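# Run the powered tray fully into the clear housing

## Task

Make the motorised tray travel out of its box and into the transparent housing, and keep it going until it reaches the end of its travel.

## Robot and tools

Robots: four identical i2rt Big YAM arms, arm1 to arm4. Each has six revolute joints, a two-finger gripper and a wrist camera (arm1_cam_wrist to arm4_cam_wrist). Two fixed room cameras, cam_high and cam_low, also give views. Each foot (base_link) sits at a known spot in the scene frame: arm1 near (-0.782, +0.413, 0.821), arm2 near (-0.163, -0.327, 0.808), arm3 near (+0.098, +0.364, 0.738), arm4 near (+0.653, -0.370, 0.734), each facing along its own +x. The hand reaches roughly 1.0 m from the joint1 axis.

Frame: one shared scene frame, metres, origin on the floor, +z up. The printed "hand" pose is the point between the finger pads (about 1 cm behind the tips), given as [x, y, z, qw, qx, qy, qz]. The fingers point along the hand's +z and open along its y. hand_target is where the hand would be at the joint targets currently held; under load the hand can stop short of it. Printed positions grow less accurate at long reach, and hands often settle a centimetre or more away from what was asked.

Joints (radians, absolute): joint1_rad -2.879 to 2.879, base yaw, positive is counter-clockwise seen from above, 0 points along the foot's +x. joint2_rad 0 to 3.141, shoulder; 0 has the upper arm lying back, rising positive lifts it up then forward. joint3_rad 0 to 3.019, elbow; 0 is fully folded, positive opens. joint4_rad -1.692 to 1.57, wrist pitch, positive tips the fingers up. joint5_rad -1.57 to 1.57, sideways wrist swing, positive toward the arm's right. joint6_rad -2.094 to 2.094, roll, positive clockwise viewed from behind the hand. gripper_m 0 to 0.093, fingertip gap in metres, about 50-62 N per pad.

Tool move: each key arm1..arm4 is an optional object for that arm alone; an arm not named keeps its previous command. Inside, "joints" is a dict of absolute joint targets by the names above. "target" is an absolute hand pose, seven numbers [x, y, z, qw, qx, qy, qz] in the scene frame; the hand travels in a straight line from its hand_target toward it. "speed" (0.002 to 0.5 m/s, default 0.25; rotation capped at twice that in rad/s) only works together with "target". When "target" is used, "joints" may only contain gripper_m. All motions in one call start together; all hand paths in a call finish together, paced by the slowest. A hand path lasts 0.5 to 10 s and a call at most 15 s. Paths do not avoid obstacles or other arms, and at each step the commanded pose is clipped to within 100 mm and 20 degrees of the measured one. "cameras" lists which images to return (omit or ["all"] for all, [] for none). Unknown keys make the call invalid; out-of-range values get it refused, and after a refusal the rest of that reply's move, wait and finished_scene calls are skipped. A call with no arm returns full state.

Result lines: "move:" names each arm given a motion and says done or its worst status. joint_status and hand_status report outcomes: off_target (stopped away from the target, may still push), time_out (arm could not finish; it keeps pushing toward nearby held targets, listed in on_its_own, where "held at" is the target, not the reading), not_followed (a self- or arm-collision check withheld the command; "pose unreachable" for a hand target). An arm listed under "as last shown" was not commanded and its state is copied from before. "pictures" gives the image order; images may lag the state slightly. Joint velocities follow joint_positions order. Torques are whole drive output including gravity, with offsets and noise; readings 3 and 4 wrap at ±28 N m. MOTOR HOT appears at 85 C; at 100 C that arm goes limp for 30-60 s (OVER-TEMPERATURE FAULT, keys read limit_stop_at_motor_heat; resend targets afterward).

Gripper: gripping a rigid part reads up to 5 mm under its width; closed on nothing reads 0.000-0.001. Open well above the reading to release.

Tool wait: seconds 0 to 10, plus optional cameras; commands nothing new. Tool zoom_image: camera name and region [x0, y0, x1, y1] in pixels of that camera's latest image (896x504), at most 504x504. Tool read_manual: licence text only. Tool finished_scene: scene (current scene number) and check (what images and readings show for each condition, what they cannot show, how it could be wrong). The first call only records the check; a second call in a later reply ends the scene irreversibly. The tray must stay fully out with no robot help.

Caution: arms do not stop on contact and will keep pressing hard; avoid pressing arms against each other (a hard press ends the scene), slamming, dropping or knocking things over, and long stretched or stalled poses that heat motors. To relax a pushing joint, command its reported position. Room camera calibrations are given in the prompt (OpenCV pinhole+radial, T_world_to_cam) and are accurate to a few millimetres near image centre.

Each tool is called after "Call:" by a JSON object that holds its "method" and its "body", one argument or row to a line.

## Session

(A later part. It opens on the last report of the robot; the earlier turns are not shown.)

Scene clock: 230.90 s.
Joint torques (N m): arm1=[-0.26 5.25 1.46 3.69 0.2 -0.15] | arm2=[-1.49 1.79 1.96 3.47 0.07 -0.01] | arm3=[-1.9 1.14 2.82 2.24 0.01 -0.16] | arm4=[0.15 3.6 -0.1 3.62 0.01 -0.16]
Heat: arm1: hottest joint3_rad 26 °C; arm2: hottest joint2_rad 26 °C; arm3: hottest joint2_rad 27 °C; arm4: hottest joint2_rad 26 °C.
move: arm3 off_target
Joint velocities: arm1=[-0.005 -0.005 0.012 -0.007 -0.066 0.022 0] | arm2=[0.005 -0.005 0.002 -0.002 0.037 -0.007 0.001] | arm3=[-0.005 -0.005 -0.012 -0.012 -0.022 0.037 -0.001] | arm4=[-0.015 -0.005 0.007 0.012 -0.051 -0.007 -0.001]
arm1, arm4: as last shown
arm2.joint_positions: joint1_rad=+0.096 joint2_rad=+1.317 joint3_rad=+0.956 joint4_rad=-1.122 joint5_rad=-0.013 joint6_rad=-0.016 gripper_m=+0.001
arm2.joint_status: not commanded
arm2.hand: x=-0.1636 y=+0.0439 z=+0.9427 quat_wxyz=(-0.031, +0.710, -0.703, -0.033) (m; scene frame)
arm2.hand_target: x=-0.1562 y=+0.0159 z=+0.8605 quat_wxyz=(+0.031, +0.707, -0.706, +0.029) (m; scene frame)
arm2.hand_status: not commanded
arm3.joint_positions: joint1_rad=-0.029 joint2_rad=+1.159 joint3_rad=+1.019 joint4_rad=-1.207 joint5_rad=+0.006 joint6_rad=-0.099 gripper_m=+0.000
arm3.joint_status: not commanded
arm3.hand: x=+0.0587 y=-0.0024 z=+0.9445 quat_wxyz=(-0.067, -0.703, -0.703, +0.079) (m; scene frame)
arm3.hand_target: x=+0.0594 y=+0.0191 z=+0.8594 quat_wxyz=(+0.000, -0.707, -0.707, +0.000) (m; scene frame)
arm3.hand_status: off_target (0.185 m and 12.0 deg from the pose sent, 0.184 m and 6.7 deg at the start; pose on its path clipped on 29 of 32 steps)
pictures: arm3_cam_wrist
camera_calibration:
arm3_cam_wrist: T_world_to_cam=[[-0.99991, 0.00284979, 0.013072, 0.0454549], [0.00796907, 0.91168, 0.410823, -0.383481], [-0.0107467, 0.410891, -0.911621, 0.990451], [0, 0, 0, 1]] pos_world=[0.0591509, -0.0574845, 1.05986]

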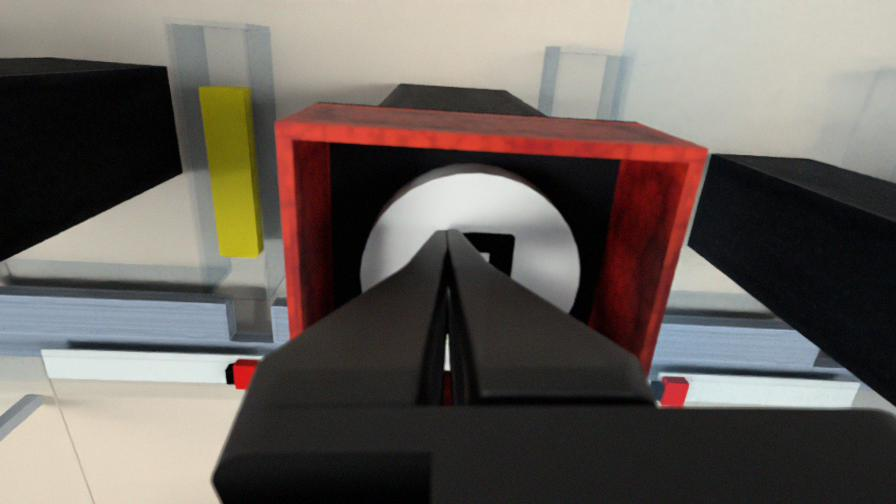

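Call:
{"method": "wait", "body": {
  "seconds": 0.5,
  "cameras": ["cam_high", "cam_low"]
}}

Call:
{"method": "zoom_image", "body": {
  "camera": "cam_high",
  "region": [555, 170, 675, 270]
}}

Call:
{"method": "zoom_image", "body": {
  "camera": "cam_low",
  "region": [140, 190, 300, 290]
}}

Call:
{"method": "zoom_image", "body": {
  "camera": "cam_high",
  "region": [330, 140, 550, 270]
}}

Call:
{"method": "zoom_image", "body": {
  "camera": "cam_low",
  "region": [280, 170, 500, 300]
}}

Scene clock: 232.67 s.
Joint torques (N m): arm1=[-0.38 5.13 1.47 3.64 0.2 -0.15] | arm2=[-1.85 1.38 2.04 3.3 0.06 -0.04] | arm3=[-1.85 1.2 2.88 2.26 0.02 -0.15] | arm4=[0.15 3.55 -0.1 3.62 0.01 -0.17]
Heat: arm1: hottest joint3_rad 26 °C; arm2: hottest joint2_rad 26 °C; arm3: hottest joint2_rad 27 °C; arm4: hottest joint2_rad 26 °C.
Joint velocities: arm1=[0.005 0.005 0.007 -0.012 0.007 -0.022 0.001] | arm2=[0.005 -0.005 0.007 0.012 -0.007 0.066 0] | arm3=[-0.005 0.005 -0.002 -0.002 -0.066 -0.051 0] | arm4=[-0.005 -0.005 -0.012 0.002 -0.022 0.007 0]
arm1.joint_positions: joint1_rad=+0.009 joint2_rad=+1.248 joint3_rad=+0.804 joint4_rad=-0.993 joint5_rad=+0.007 joint6_rad=-0.102 gripper_m=+0.000
arm1.joint_status: not commanded
arm1.hand: x=-0.8191 y=+0.0714 z=+0.9256 quat_wxyz=(-0.043, -0.706, -0.705, +0.053) (m; scene frame)
arm1.hand_target: x=-0.8182 y=+0.1087 z=+0.8480 quat_wxyz=(+0.019, -0.707, -0.707, -0.021) (m; scene frame)
arm1.hand_status: not commanded
arm2.joint_positions: joint1_rad=+0.096 joint2_rad=+1.317 joint3_rad=+0.956 joint4_rad=-1.122 joint5_rad=-0.013 joint6_rad=-0.016 gripper_m=+0.001
arm2.joint_status: not commanded
arm2.hand: x=-0.1636 y=+0.0439 z=+0.9427 quat_wxyz=(-0.031, +0.710, -0.703, -0.033) (m; scene frame)
arm2.hand_target: x=-0.1562 y=+0.0159 z=+0.8605 quat_wxyz=(+0.031, +0.707, -0.706, +0.029) (m; scene frame)
arm2.hand_status: not commanded
arm3.joint_positions: joint1_rad=-0.029 joint2_rad=+1.159 joint3_rad=+1.019 joint4_rad=-1.207 joint5_rad=+0.006 joint6_rad=-0.099 gripper_m=+0.000
arm3.joint_status: not commanded
arm3.hand: x=+0.0587 y=-0.0024 z=+0.9445 quat_wxyz=(-0.067, -0.703, -0.703, +0.079) (m; scene frame)
arm3.hand_target: x=+0.0594 y=+0.0191 z=+0.8594 quat_wxyz=(+0.000, -0.707, -0.707, +0.000) (m; scene frame)
arm3.hand_status: off_target (0.185 m and 12.0 deg from the pose sent, 0.184 m and 6.7 deg at the start; pose on its path clipped on 29 of 32 steps)
arm4.joint_positions: joint1_rad=+0.658 joint2_rad=+1.298 joint3_rad=+1.054 joint4_rad=-1.247 joint5_rad=-0.037 joint6_rad=+0.427 gripper_m=+0.000
arm4.joint_status: not commanded
arm4.hand: x=+0.4926 y=-0.0292 z=+0.9065 quat_wxyz=(+0.005, +0.706, -0.707, -0.040) (m; scene frame)
arm4.hand_target: x=+0.5028 y=-0.0462 z=+0.8207 quat_wxyz=(+0.031, +0.707, -0.706, +0.031) (m; scene frame)
arm4.hand_status: not commanded
wait: 0.50 s; at rest from the start
pictures: cam_high, cam_low

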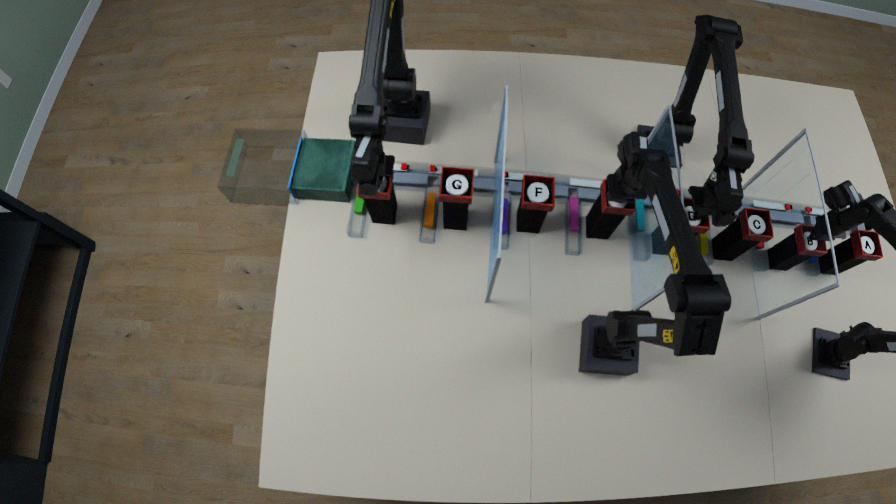

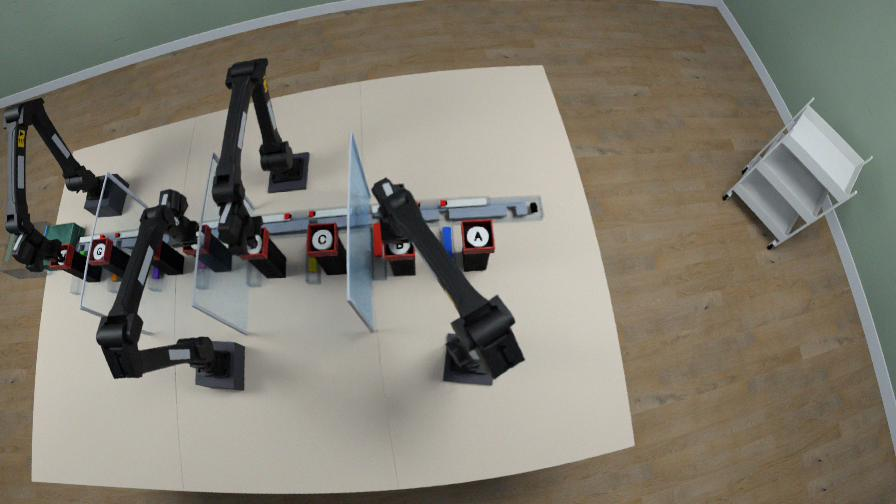

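Scaled by 4.200 from the camera's 896x504 image, which has a finer 1280x720 frame.

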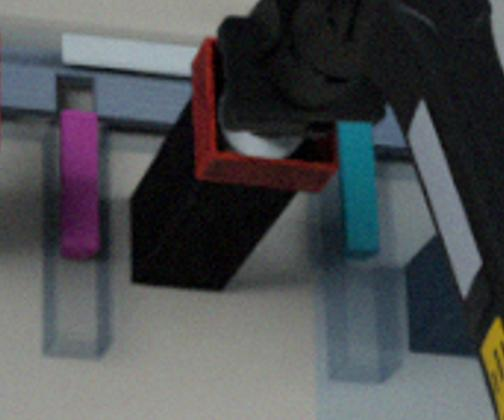

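Scaled by 3.150 from the camera's 896x504 image, which has a finer 1280x720 frame.

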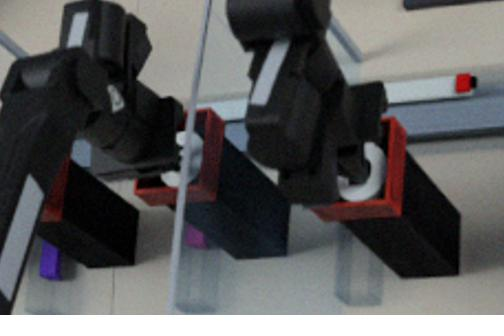

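Scaled by 2.291 from the camera's 896x504 image, which has a finer 1280x720 frame.

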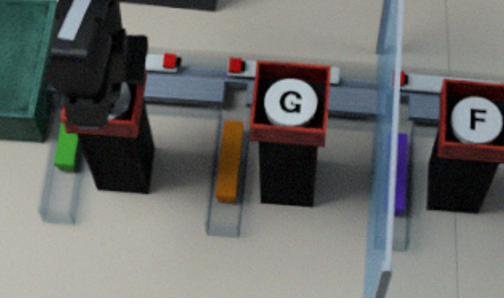

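Scaled by 2.291 from the camera's 896x504 image, which has a finer 1280x720 frame.

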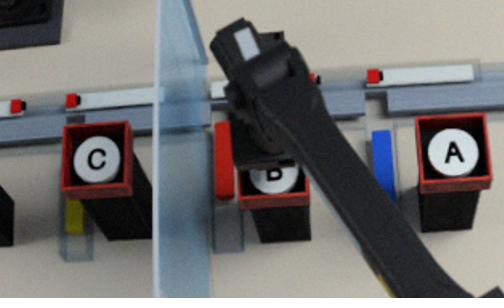

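Call:
{"method": "wait", "body": {
  "seconds": 2,
  "cameras": ["cam_high", "cam_low", "arm3_cam_wrist"]
}}

Call:
{"method": "zoom_image", "body": {
  "camera": "cam_high",
  "region": [555, 170, 675, 270]
}}

Call:
{"method": "zoom_image", "body": {
  "camera": "cam_high",
  "region": [330, 140, 550, 270]
}}

Call:
{"method": "zoom_image", "body": {
  "camera": "cam_low",
  "region": [280, 170, 500, 300]
}}

Scene clock: 234.97 s.
Joint torques (N m): arm1=[-0.32 5.07 1.51 3.66 0.22 -0.16] | arm2=[-1.38 1.55 1.94 3.37 0.02 -0.02] | arm3=[-1.73 1.08 2.81 2.29 0.02 -0.17] | arm4=[0.15 3.55 -0.1 3.63 0.01 -0.16]
Heat: arm1: hottest joint3_rad 26 °C; arm2: hottest joint2_rad 26 °C; arm3: hottest joint2_rad 27 °C; arm4: hottest joint2_rad 26 °C.
Joint velocities: arm1=[0.015 -0.005 -0.017 0.002 -0.022 -0.037 -0.001] | arm2=[0.005 -0.005 0.012 -0.012 0.022 0.007 -0.001] | arm3=[-0.005 -0.005 -0.007 0.002 0.007 0.037 -0.001] | arm4=[0.005 0.005 -0.012 -0.002 -0.022 0.007 -0.001]
arm1.joint_positions: joint1_rad=+0.009 joint2_rad=+1.248 joint3_rad=+0.804 joint4_rad=-0.993 joint5_rad=+0.007 joint6_rad=-0.102 gripper_m=+0.000
arm1.joint_status: not commanded
arm1.hand: x=-0.8191 y=+0.0714 z=+0.9256 quat_wxyz=(-0.043, -0.706, -0.705, +0.053) (m; scene frame)
arm1.hand_target: x=-0.8182 y=+0.1087 z=+0.8480 quat_wxyz=(+0.019, -0.707, -0.707, -0.021) (m; scene frame)
arm1.hand_status: not commanded
arm2.joint_positions: joint1_rad=+0.096 joint2_rad=+1.317 joint3_rad=+0.956 joint4_rad=-1.122 joint5_rad=-0.013 joint6_rad=-0.016 gripper_m=+0.001
arm2.joint_status: not commanded
arm2.hand: x=-0.1636 y=+0.0439 z=+0.9427 quat_wxyz=(-0.031, +0.710, -0.703, -0.033) (m; scene frame)
arm2.hand_target: x=-0.1562 y=+0.0159 z=+0.8605 quat_wxyz=(+0.031, +0.707, -0.706, +0.029) (m; scene frame)
arm2.hand_status: not commanded
arm3.joint_positions: joint1_rad=-0.029 joint2_rad=+1.159 joint3_rad=+1.019 joint4_rad=-1.207 joint5_rad=+0.006 joint6_rad=-0.099 gripper_m=+0.000
arm3.joint_status: not commanded
arm3.hand: x=+0.0587 y=-0.0024 z=+0.9445 quat_wxyz=(-0.067, -0.703, -0.703, +0.079) (m; scene frame)
arm3.hand_target: x=+0.0594 y=+0.0191 z=+0.8594 quat_wxyz=(+0.000, -0.707, -0.707, +0.000) (m; scene frame)
arm3.hand_status: off_target (0.185 m and 12.0 deg from the pose sent, 0.184 m and 6.7 deg at the start; pose on its path clipped on 29 of 32 steps)
arm4.joint_positions: joint1_rad=+0.658 joint2_rad=+1.298 joint3_rad=+1.054 joint4_rad=-1.247 joint5_rad=-0.037 joint6_rad=+0.427 gripper_m=+0.000
arm4.joint_status: not commanded
arm4.hand: x=+0.4926 y=-0.0292 z=+0.9065 quat_wxyz=(+0.005, +0.706, -0.707, -0.040) (m; scene frame)
arm4.hand_target: x=+0.5028 y=-0.0462 z=+0.8207 quat_wxyz=(+0.031, +0.707, -0.706, +0.031) (m; scene frame)
arm4.hand_status: not commanded
wait: 2.00 s; at rest from the start
pictures: arm3_cam_wrist, cam_high, cam_low
camera_calibration:
arm3_cam_wrist: T_world_to_cam=[[-0.99991, 0.00284979, 0.013072, 0.0454549], [0.00796907, 0.91168, 0.410823, -0.383481], [-0.0107467, 0.410891, -0.911621, 0.990451], [0, 0, 0, 1]] pos_world=[0.0591509, -0.0574845, 1.05986]

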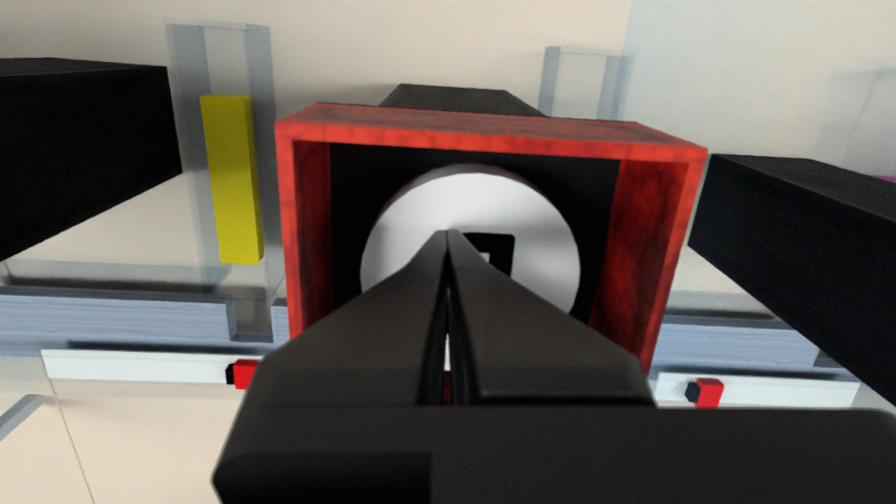

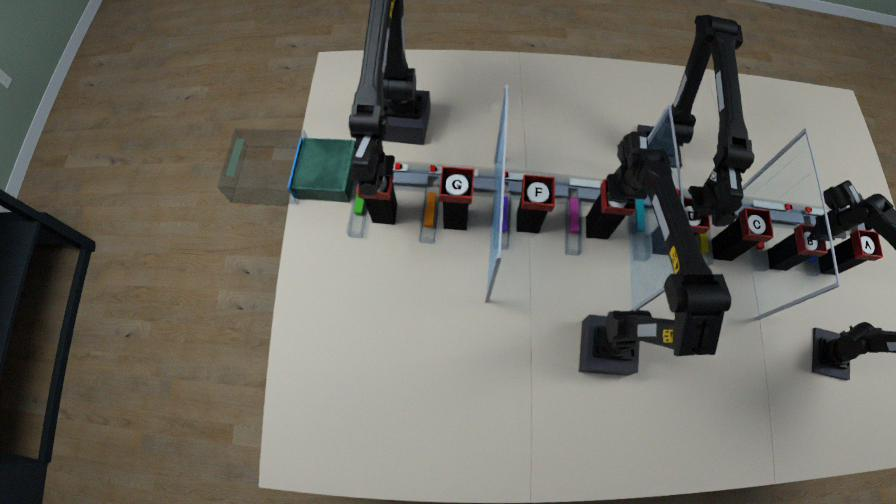

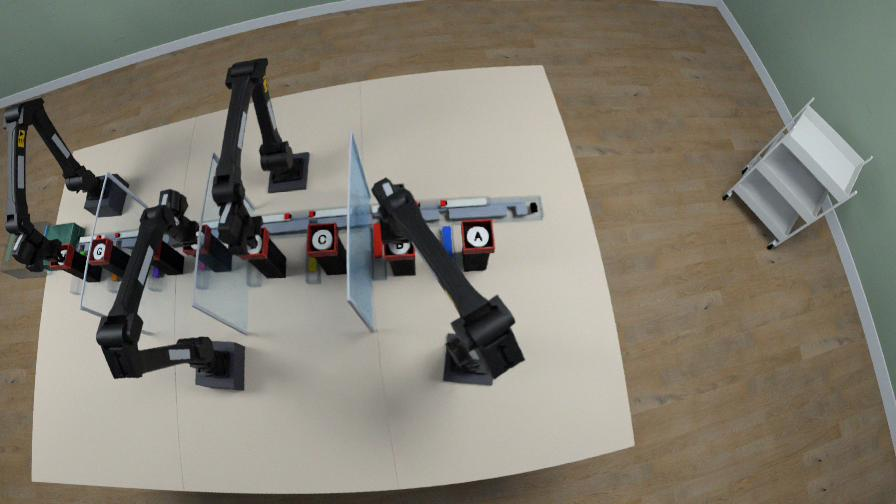

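Scaled by 4.200 from the camera's 896x504 image, which has a finer 1280x720 frame.

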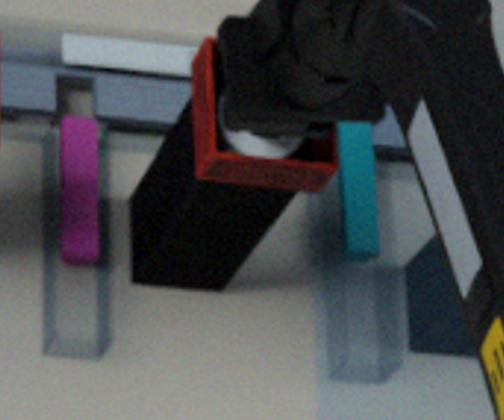

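Scaled by 2.291 from the camera's 896x504 image, which has a finer 1280x720 frame.

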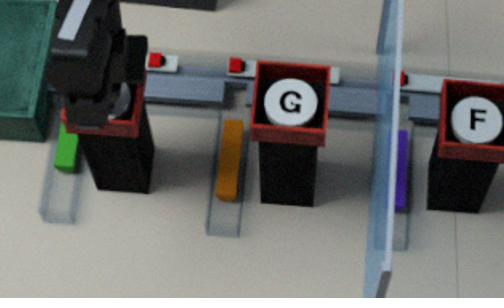

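Scaled by 2.291 from the camera's 896x504 image, which has a finer 1280x720 frame.

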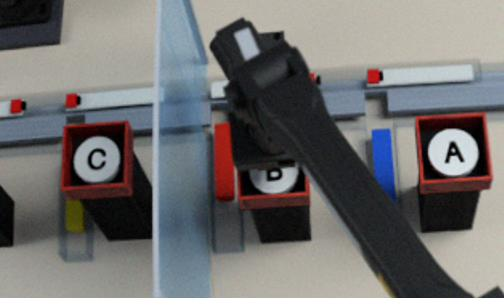

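Call:
{"method": "wait", "body": {
  "seconds": 3,
  "cameras": ["cam_high", "cam_low"]
}}

Call:
{"method": "zoom_image", "body": {
  "camera": "cam_high",
  "region": [330, 140, 550, 270]
}}

Call:
{"method": "zoom_image", "body": {
  "camera": "cam_low",
  "region": [280, 170, 500, 300]
}}

Call:
{"method": "zoom_image", "body": {
  "camera": "cam_high",
  "region": [555, 170, 675, 270]
}}

Scene clock: 238.67 s.
Joint torques (N m): arm1=[-0.09 5.19 1.5 3.69 0.21 -0.14] | arm2=[-2.43 1.44 1.96 3.34 0.02 -0.01] | arm3=[-1.85 1.14 2.85 2.28 0.02 -0.16] | arm4=[0.15 3.55 -0.1 3.62 0.02 -0.17]
Heat: arm1: hottest joint3_rad 26 °C; arm2: hottest joint2_rad 26 °C; arm3: hottest joint2_rad 27 °C; arm4: hottest joint2_rad 26 °C.
Joint velocities: arm1=[0.005 -0.015 -0.007 0.022 0.081 -0.022 0] | arm2=[-0.005 0.005 0.002 0.002 -0.007 -0.037 0] | arm3=[-0.015 -0.005 -0.002 0.002 0.051 0.007 0] | arm4=[-0.015 -0.005 -0.022 0.017 -0.081 -0.007 0]
arm1.joint_positions: joint1_rad=+0.009 joint2_rad=+1.248 joint3_rad=+0.804 joint4_rad=-0.993 joint5_rad=+0.007 joint6_rad=-0.102 gripper_m=+0.000
arm1.joint_status: not commanded
arm1.hand: x=-0.8191 y=+0.0714 z=+0.9256 quat_wxyz=(-0.043, -0.706, -0.705, +0.053) (m; scene frame)
arm1.hand_target: x=-0.8182 y=+0.1087 z=+0.8480 quat_wxyz=(+0.019, -0.707, -0.707, -0.021) (m; scene frame)
arm1.hand_status: not commanded
arm2.joint_positions: joint1_rad=+0.096 joint2_rad=+1.317 joint3_rad=+0.956 joint4_rad=-1.122 joint5_rad=-0.013 joint6_rad=-0.016 gripper_m=+0.001
arm2.joint_status: not commanded
arm2.hand: x=-0.1636 y=+0.0439 z=+0.9427 quat_wxyz=(-0.031, +0.710, -0.703, -0.033) (m; scene frame)
arm2.hand_target: x=-0.1562 y=+0.0159 z=+0.8605 quat_wxyz=(+0.031, +0.707, -0.706, +0.029) (m; scene frame)
arm2.hand_status: not commanded
arm3.joint_positions: joint1_rad=-0.029 joint2_rad=+1.159 joint3_rad=+1.019 joint4_rad=-1.207 joint5_rad=+0.006 joint6_rad=-0.099 gripper_m=+0.000
arm3.joint_status: not commanded
arm3.hand: x=+0.0587 y=-0.0024 z=+0.9445 quat_wxyz=(-0.067, -0.703, -0.703, +0.079) (m; scene frame)
arm3.hand_target: x=+0.0594 y=+0.0191 z=+0.8594 quat_wxyz=(+0.000, -0.707, -0.707, +0.000) (m; scene frame)
arm3.hand_status: off_target (0.185 m and 12.0 deg from the pose sent, 0.184 m and 6.7 deg at the start; pose on its path clipped on 29 of 32 steps)
arm4.joint_positions: joint1_rad=+0.658 joint2_rad=+1.298 joint3_rad=+1.054 joint4_rad=-1.247 joint5_rad=-0.037 joint6_rad=+0.427 gripper_m=+0.000
arm4.joint_status: not commanded
arm4.hand: x=+0.4926 y=-0.0292 z=+0.9065 quat_wxyz=(+0.005, +0.706, -0.707, -0.040) (m; scene frame)
arm4.hand_target: x=+0.5028 y=-0.0462 z=+0.8207 quat_wxyz=(+0.031, +0.707, -0.706, +0.031) (m; scene frame)
arm4.hand_status: not commanded
wait: 3.00 s; at rest from the start
pictures: cam_high, cam_low

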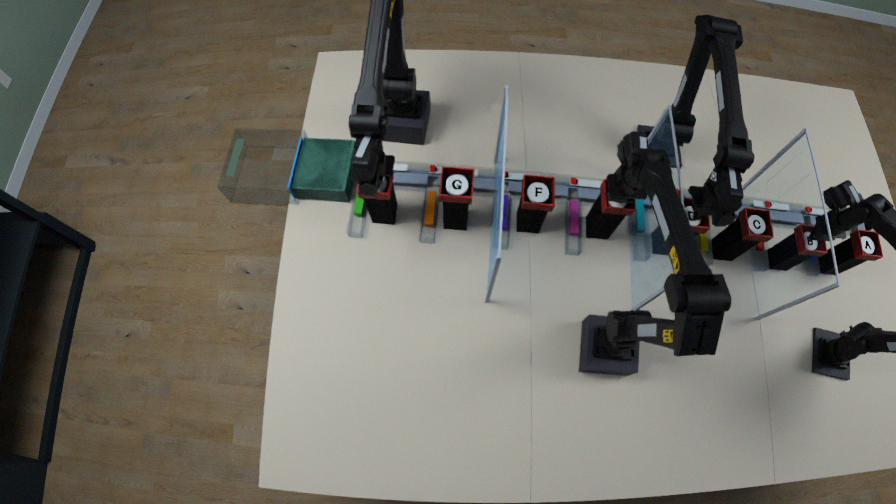

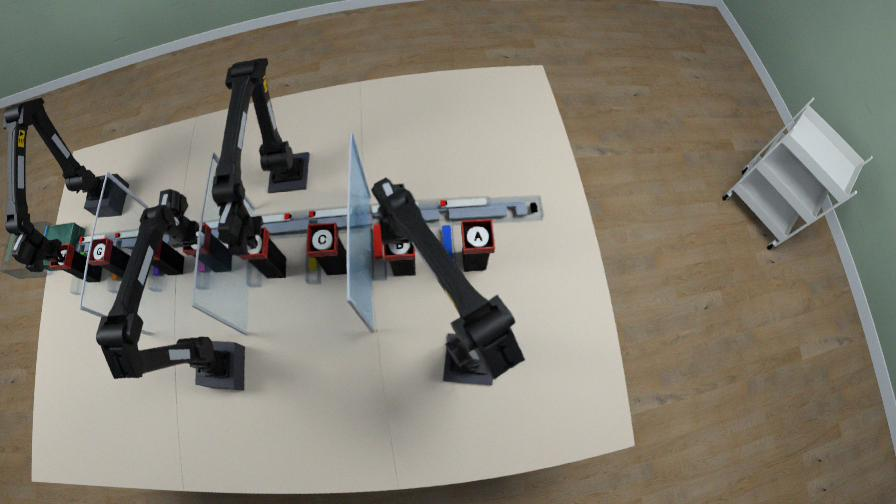

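Scaled by 2.291 from the camera's 896x504 image, which has a finer 1280x720 frame.

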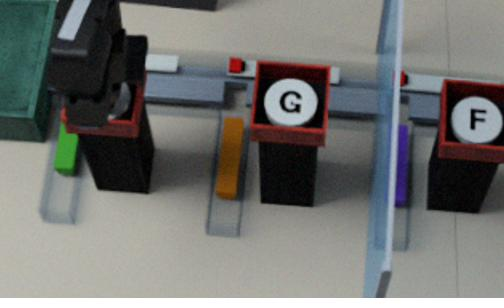

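Scaled by 2.291 from the camera's 896x504 image, which has a finer 1280x720 frame.

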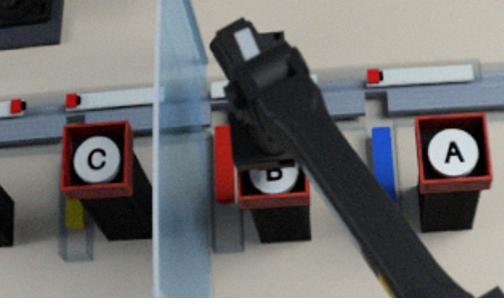

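Scaled by 4.200 from the camera's 896x504 image, which has a finer 1280x720 frame.

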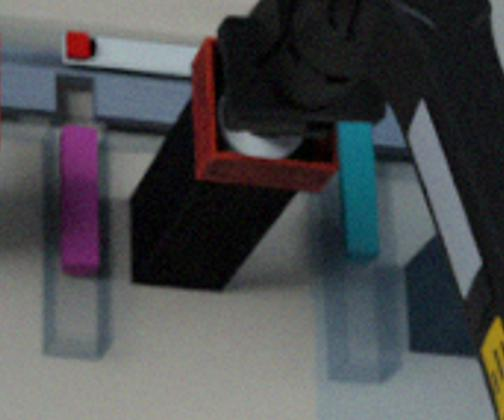

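Call:
{"method": "wait", "body": {
  "seconds": 0.5,
  "cameras": ["cam_high", "arm3_cam_wrist", "cam_low"]
}}

Call:
{"method": "zoom_image", "body": {
  "camera": "cam_high",
  "region": [610, 180, 670, 270]
}}

Call:
{"method": "zoom_image", "body": {
  "camera": "arm3_cam_wrist",
  "region": [260, 80, 720, 420]
}}

Call:
{"method": "zoom_image", "body": {
  "camera": "cam_low",
  "region": [215, 195, 305, 290]
}}

Scene clock: 239.43 s.
Joint torques (N m): arm1=[-0.26 5.19 1.48 3.69 0.22 -0.15] | arm2=[-2.14 1.61 2.06 3.43 0.06 -0.02] | arm3=[-1.85 1.2 2.84 2.26 0.01 -0.16] | arm4=[0.15 3.55 -0.1 3.62 0.01 -0.17]
Heat: arm1: hottest joint3_rad 26 °C; arm2: hottest joint2_rad 26 °C; arm3: hottest joint2_rad 27 °C; arm4: hottest joint2_rad 26 °C.
Joint velocities: arm1=[0.005 0.005 -0.002 -0.022 -0.051 -0.022 0] | arm2=[0.015 0.005 -0.007 0.007 0.022 -0.022 0] | arm3=[-0.005 0.005 -0.002 0.007 -0.007 -0.066 0] | arm4=[-0.005 -0.034 0.017 -0.002 -0.007 0.022 -0.001]
arm1.joint_positions: joint1_rad=+0.009 joint2_rad=+1.248 joint3_rad=+0.804 joint4_rad=-0.993 joint5_rad=+0.007 joint6_rad=-0.102 gripper_m=+0.000
arm1.joint_status: not commanded
arm1.hand: x=-0.8191 y=+0.0714 z=+0.9256 quat_wxyz=(-0.043, -0.706, -0.705, +0.053) (m; scene frame)
arm1.hand_target: x=-0.8182 y=+0.1087 z=+0.8480 quat_wxyz=(+0.019, -0.707, -0.707, -0.021) (m; scene frame)
arm1.hand_status: not commanded
arm2.joint_positions: joint1_rad=+0.096 joint2_rad=+1.317 joint3_rad=+0.956 joint4_rad=-1.122 joint5_rad=-0.013 joint6_rad=-0.016 gripper_m=+0.001
arm2.joint_status: not commanded
arm2.hand: x=-0.1636 y=+0.0439 z=+0.9427 quat_wxyz=(-0.031, +0.710, -0.703, -0.033) (m; scene frame)
arm2.hand_target: x=-0.1562 y=+0.0159 z=+0.8605 quat_wxyz=(+0.031, +0.707, -0.706, +0.029) (m; scene frame)
arm2.hand_status: not commanded
arm3.joint_positions: joint1_rad=-0.029 joint2_rad=+1.159 joint3_rad=+1.019 joint4_rad=-1.207 joint5_rad=+0.006 joint6_rad=-0.099 gripper_m=+0.000
arm3.joint_status: not commanded
arm3.hand: x=+0.0587 y=-0.0024 z=+0.9445 quat_wxyz=(-0.067, -0.703, -0.703, +0.079) (m; scene frame)
arm3.hand_target: x=+0.0594 y=+0.0191 z=+0.8594 quat_wxyz=(+0.000, -0.707, -0.707, +0.000) (m; scene frame)
arm3.hand_status: off_target (0.185 m and 12.0 deg from the pose sent, 0.184 m and 6.7 deg at the start; pose on its path clipped on 29 of 32 steps)
arm4.joint_positions: joint1_rad=+0.658 joint2_rad=+1.298 joint3_rad=+1.054 joint4_rad=-1.247 joint5_rad=-0.037 joint6_rad=+0.427 gripper_m=+0.000
arm4.joint_status: not commanded
arm4.hand: x=+0.4926 y=-0.0292 z=+0.9065 quat_wxyz=(+0.005, +0.706, -0.707, -0.040) (m; scene frame)
arm4.hand_target: x=+0.5028 y=-0.0462 z=+0.8207 quat_wxyz=(+0.031, +0.707, -0.706, +0.031) (m; scene frame)
arm4.hand_status: not commanded
wait: 0.50 s; at rest from the start
pictures: arm3_cam_wrist, cam_high, cam_low
camera_calibration:
arm3_cam_wrist: T_world_to_cam=[[-0.99991, 0.00284979, 0.013072, 0.0454549], [0.00796907, 0.91168, 0.410823, -0.383481], [-0.0107467, 0.410891, -0.911621, 0.990451], [0, 0, 0, 1]] pos_world=[0.0591509, -0.0574845, 1.05986]

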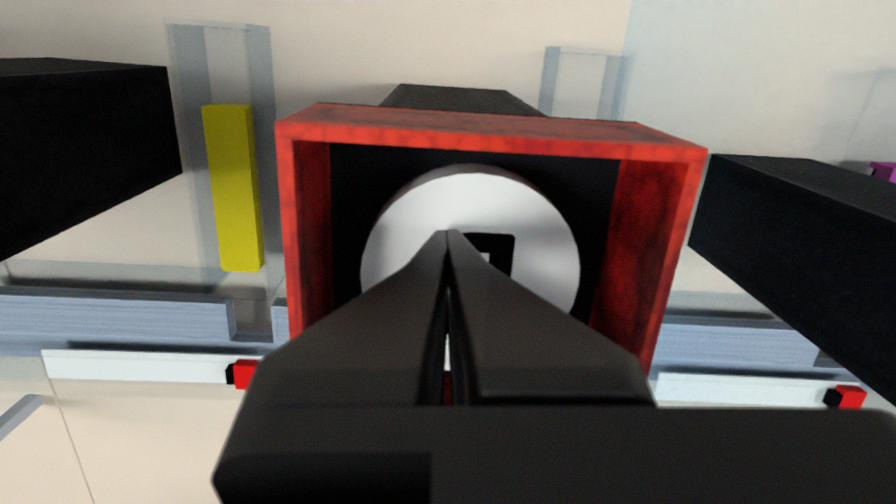

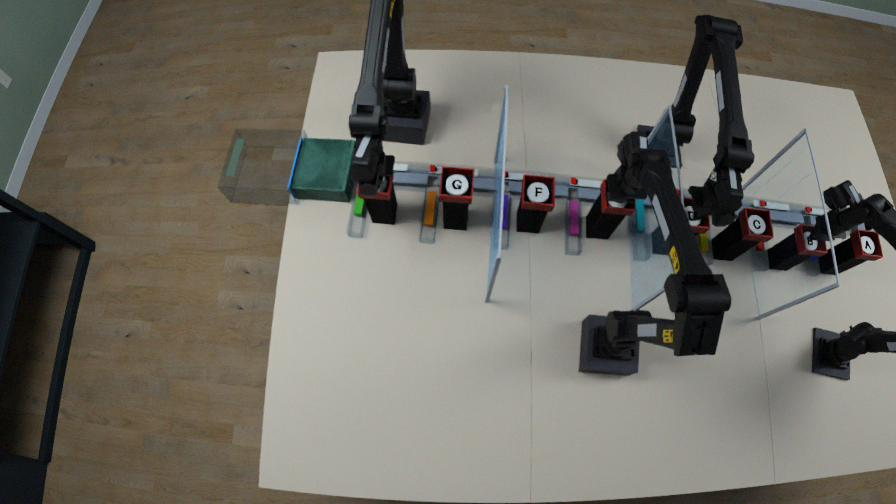

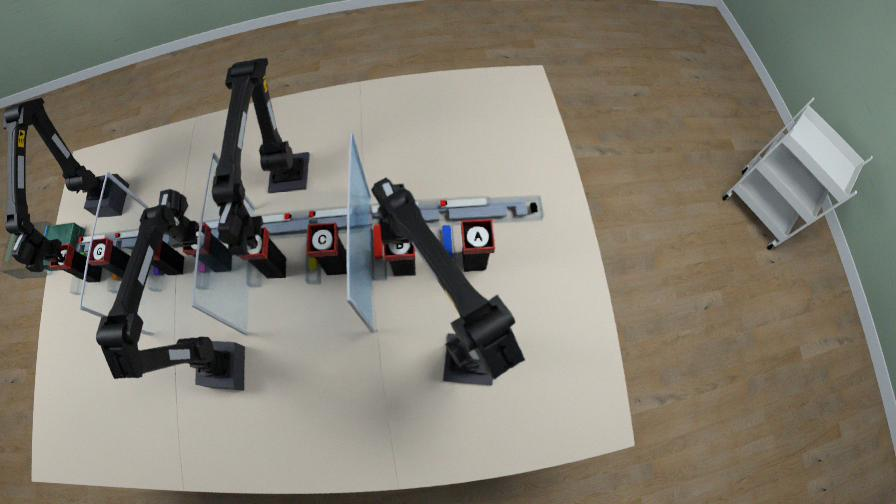

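Scaled by 5.600 from the camera's 896x504 image, which has a finer 1280x720 frame.

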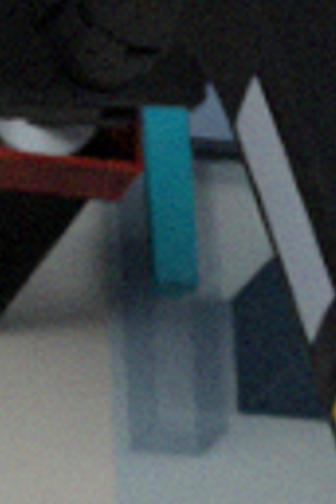

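Scaled by 1.096 from the camera's 896x504 image, which has a finer 1280x720 frame.

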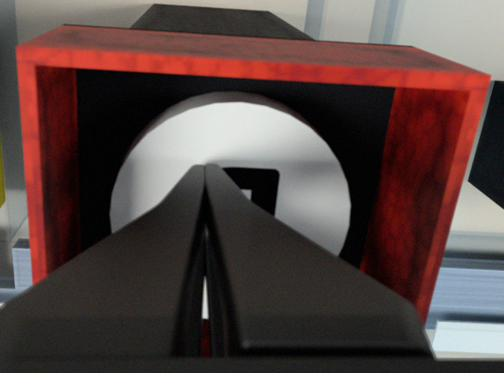

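Scaled by 5.305 from the camera's 896x504 image, which has a finer 1280x720 frame.

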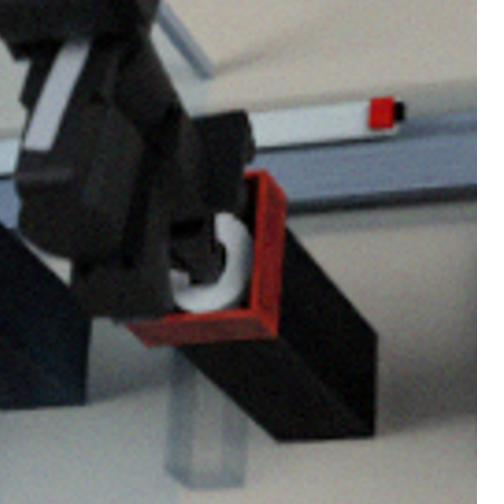

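Call:
{"method": "move", "body": {
  "arm1": {"target": [-0.815, 0.083, 1.06, 0, 0.7071, 0.7071, 0], "speed": 0.5},
  "arm2": {"target": [-0.158, 0.045, 1.06, 0, 0.7071, -0.7071, 0], "speed": 0.5},
  "arm4": {"target": [0.498, -0.022, 1.05, 0, 0.7071, -0.7071, 0], "speed": 0.5},
  "cameras": []
}}

Call:
{"method": "move", "body": {
  "arm1": {"target": [-0.602, 0.075, 1.06, 0, 0.7071, 0.7071, 0], "speed": 0.4},
  "arm2": {"target": [-0.381, 0.060, 1.05, 0, 0.7071, -0.7071, 0], "speed": 0.4},
  "arm4": {"target": [0.708, -0.020, 1.05, 0, 0.7071, -0.7071, 0], "speed": 0.4},
  "cameras": ["arm1_cam_wrist", "arm2_cam_wrist", "arm4_cam_wrist", "cam_high", "cam_low"]
}}

Scene clock: 243.17 s.
Joint torques (N m): arm1=[1.2 -5.48 11.58 0.49 0 -0.02] | arm2=[-1.79 -11.46 13.98 -0.53 0.08 0.03] | arm3=[-1.85 1.14 2.82 2.3 0.02 -0.15] | arm4=[0.26 -7.53 15.86 -0.5 0.07 -0.12]
Heat: arm1: hottest joint3_rad 26 °C; arm2: hottest joint2_rad 26 °C; arm3: hottest joint2_rad 27 °C; arm4: hottest joint2_rad 26 °C.
move: arm1 off_target; arm2 off_target; arm4 off_target
Joint velocities: arm1=[-0.005 0.015 0.012 0.007 -0.037 0.007 0] | arm2=[0.005 -0.015 0.017 0.002 0.022 -0.066 0.001] | arm3=[-0.015 0.005 -0.012 0.002 -0.037 -0.007 -0.001] | arm4=[-0.005 0.015 0.012 0.002 0.022 -0.022 0]
arm1.joint_positions: joint1_rad=+0.012 joint2_rad=+1.203 joint3_rad=+1.097 joint4_rad=-1.500 joint5_rad=+0.007 joint6_rad=-0.097 gripper_m=+0.000
arm1.joint_status: not commanded
arm1.hand: x=-0.8165 y=+0.0952 z=+1.0445 quat_wxyz=(+0.010, -0.707, -0.707, -0.012) (m; scene frame)
arm1.hand_target: x=-0.8151 y=+0.0814 z=+1.0601 quat_wxyz=(-0.001, -0.708, -0.706, +0.000) (m; scene frame)
arm1.hand_status: off_target (0.020 m and 1.8 deg from the pose sent, 0.135 m and 7.9 deg at the start)
arm2.joint_positions: joint1_rad=+0.096 joint2_rad=+1.313 joint3_rad=+1.228 joint4_rad=-1.517 joint5_rad=-0.012 joint6_rad=-0.016 gripper_m=+0.001
arm2.joint_status: not commanded
arm2.hand: x=-0.1643 y=+0.0362 z=+1.0442 quat_wxyz=(+0.011, +0.710, -0.704, +0.009) (m; scene frame)
arm2.hand_target: x=-0.1579 y=+0.0452 z=+1.0599 quat_wxyz=(+0.000, +0.707, -0.707, +0.000) (m; scene frame)
arm2.hand_status: off_target (0.019 m and 1.7 deg from the pose sent, 0.117 m and 5.2 deg at the start)
arm3.joint_positions: joint1_rad=-0.029 joint2_rad=+1.159 joint3_rad=+1.019 joint4_rad=-1.207 joint5_rad=+0.006 joint6_rad=-0.099 gripper_m=+0.000
arm3.joint_status: not commanded
arm3.hand: x=+0.0587 y=-0.0024 z=+0.9445 quat_wxyz=(-0.067, -0.703, -0.703, +0.079) (m; scene frame)
arm3.hand_target: x=+0.0594 y=+0.0191 z=+0.8594 quat_wxyz=(+0.000, -0.707, -0.707, +0.000) (m; scene frame)
arm3.hand_status: not commanded
arm4.joint_positions: joint1_rad=+0.658 joint2_rad=+1.307 joint3_rad=+1.387 joint4_rad=-1.669 joint5_rad=-0.002 joint6_rad=+0.427 gripper_m=+0.000
arm4.joint_status: not commanded
arm4.hand: x=+0.5020 y=-0.0354 z=+1.0290 quat_wxyz=(+0.006, +0.706, -0.708, +0.012) (m; scene frame)
arm4.hand_target: x=+0.4982 y=-0.0226 z=+1.0491 quat_wxyz=(-0.003, +0.707, -0.707, -0.007) (m; scene frame)
arm4.hand_status: off_target (0.025 m and 1.6 deg from the pose sent, 0.144 m and 4.6 deg at the start; pose on its path clipped on 2 of 44 steps; a joint's target at an end of its range on 22 of 44 steps)
pictures: none
No camera images: "cameras" was empty.

Scene clock: 244.90 s.
Joint torques (N m): arm1=[0.79 -7.18 11.97 0.5 0.27 0.03] | arm2=[-0.44 -13.33 14.3 -0.06 0.18 0.22] | arm3=[-1.85 1.14 2.86 2.3 0.02 -0.16] | arm4=[0.15 -7.18 11.36 -0.4 -0.18 -0.16]
Heat: arm1: hottest joint3_rad 26 °C; arm2: hottest joint2_rad 27 °C; arm3: hottest joint2_rad 27 °C; arm4: hottest joint2_rad 26 °C.
move: arm1 off_target; arm2 off_target; arm4 done
Joint velocities: arm1=[0.005 -0.005 -0.012 -0.012 0.037 0.051 0] | arm2=[-0.015 0.005 0.022 0.012 0.007 -0.022 0] | arm3=[-0.015 -0.005 -0.007 -0.002 -0.007 0.007 0] | arm4=[0.015 -0.024 0.007 0.012 0.066 0.051 0]
arm1.joint_positions: joint1_rad=+0.599 joint2_rad=+1.342 joint3_rad=+1.211 joint4_rad=-1.498 joint5_rad=+0.010 joint6_rad=+0.482 gripper_m=+0.000
arm1.joint_status: not commanded
arm1.hand: x=-0.6133 y=+0.0891 z=+1.0428 quat_wxyz=(+0.025, -0.704, -0.709, -0.005) (m; scene frame)
arm1.hand_target: x=-0.6052 y=+0.0745 z=+1.0595 quat_wxyz=(+0.007, -0.707, -0.707, +0.003) (m; scene frame)
arm1.hand_status: off_target (0.025 m and 3.0 deg from the pose sent, 0.216 m and 1.8 deg at the start)
arm2.joint_positions: joint1_rad=+0.601 joint2_rad=+1.477 joint3_rad=+1.391 joint4_rad=-1.500 joint5_rad=-0.006 joint6_rad=+0.493 gripper_m=+0.001
arm2.joint_status: not commanded
arm2.hand: x=-0.3714 y=+0.0505 z=+1.0415 quat_wxyz=(+0.001, +0.709, -0.706, +0.009) (m; scene frame)
arm2.hand_target: x=-0.3804 y=+0.0624 z=+1.0493 quat_wxyz=(-0.004, +0.707, -0.707, +0.001) (m; scene frame)
arm2.hand_status: off_target (0.016 m and 1.1 deg from the pose sent, 0.218 m and 1.7 deg at the start)
arm3: as last shown
arm4.joint_positions: joint1_rad=+0.075 joint2_rad=+1.245 joint3_rad=+1.376 joint4_rad=-1.669 joint5_rad=+0.006 joint6_rad=-0.153 gripper_m=+0.000
arm4.joint_status: not commanded
arm4.hand: x=+0.7091 y=-0.0208 z=+1.0464 quat_wxyz=(-0.013, +0.705, -0.709, -0.003) (m; scene frame)
arm4.hand_target: x=+0.7107 y=-0.0196 z=+1.0498 quat_wxyz=(-0.011, +0.707, -0.707, -0.004) (m; scene frame)
arm4.hand_status: done (0.004 m and 1.6 deg from the pose sent, 0.208 m and 1.6 deg at the start; a joint's target at an end of its range on 50 of 52 steps)
pictures: arm1_cam_wrist, arm2_cam_wrist, arm4_cam_wrist, cam_high, cam_low
camera_calibration:
arm1_cam_wrist: T_world_to_cam=[[-0.999895, -0.008585, 0.0116796, -0.624143], [0.000905464, 0.767182, 0.641429, -0.735117], [-0.014467, 0.641372, -0.767094, 0.854821], [0, 0, 0, 1]] pos_world=[-0.611045, 0.0103518, 1.13454]
arm2_cam_wrist: T_world_to_cam=[[0.99964, 0.0117234, 0.0241427, 0.343607], [-0.0052277, -0.79727, 0.6036, -0.586226], [0.0263245, -0.603509, -0.796921, 0.997957], [0, 0, 0, 1]] pos_world=[-0.372819, 0.130867, 1.14084]
arm4_cam_wrist: T_world_to_cam=[[0.999679, -0.00389256, 0.0250507, -0.736649], [-0.0175318, -0.819911, 0.572223, -0.598961], [0.0183119, -0.572478, -0.819716, 0.957418], [0, 0, 0, 1]] pos_world=[0.708379, 0.0541382, 1.146]

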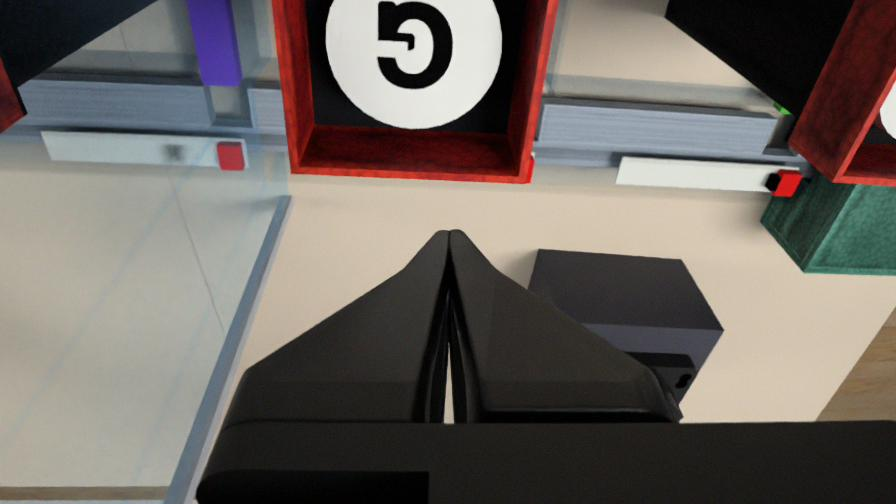

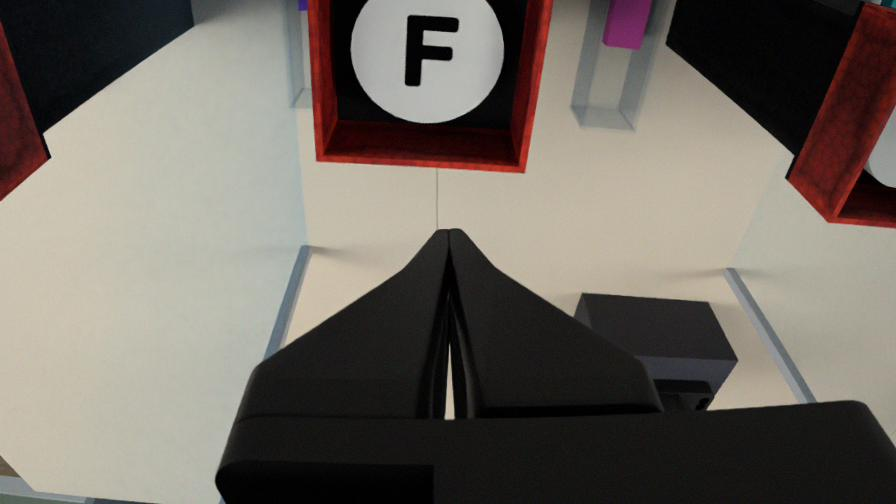

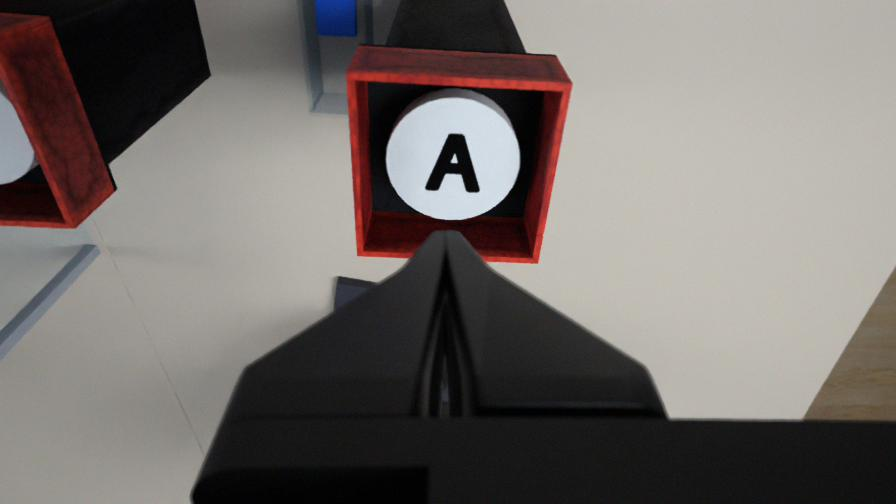

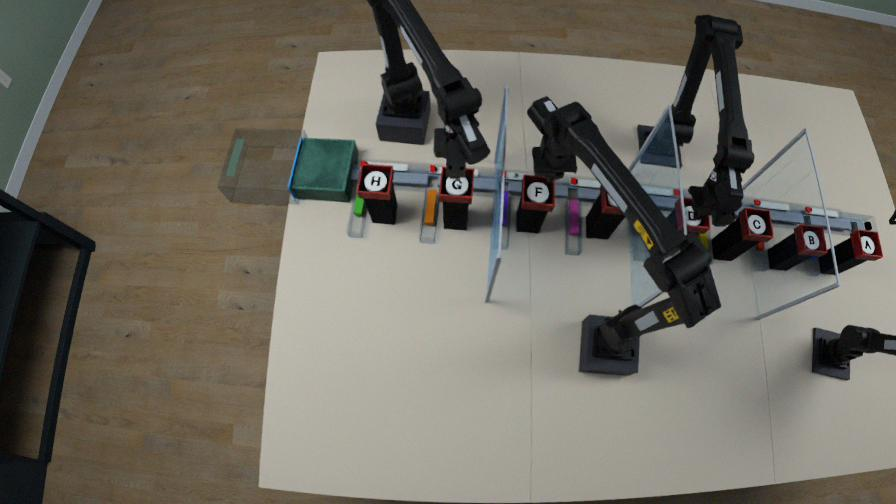

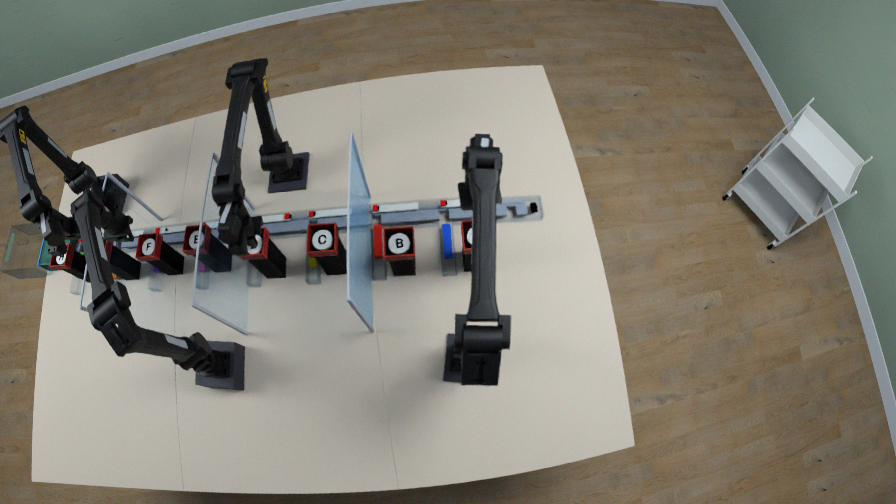

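Call:
{"method": "zoom_image", "body": {
  "camera": "cam_high",
  "region": [610, 180, 670, 270]
}}

Call:
{"method": "zoom_image", "body": {
  "camera": "cam_high",
  "region": [330, 140, 550, 270]
}}

Call:
{"method": "zoom_image", "body": {
  "camera": "cam_low",
  "region": [280, 170, 500, 300]
}}

Scaled by 5.600 from the camera's 896x504 image, which has a finer 1280x720 frame.

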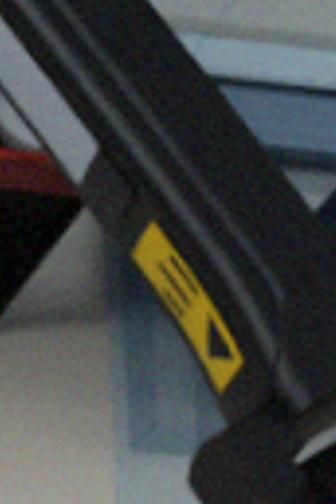

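Scaled by 2.291 from the camera's 896x504 image, which has a finer 1280x720 frame.

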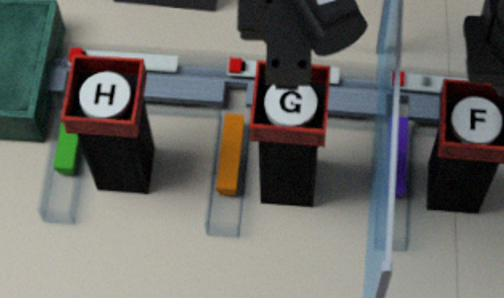

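Scaled by 2.291 from the camera's 896x504 image, which has a finer 1280x720 frame.

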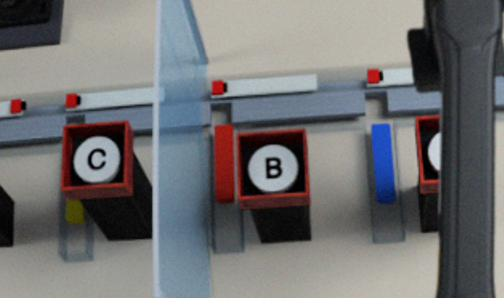

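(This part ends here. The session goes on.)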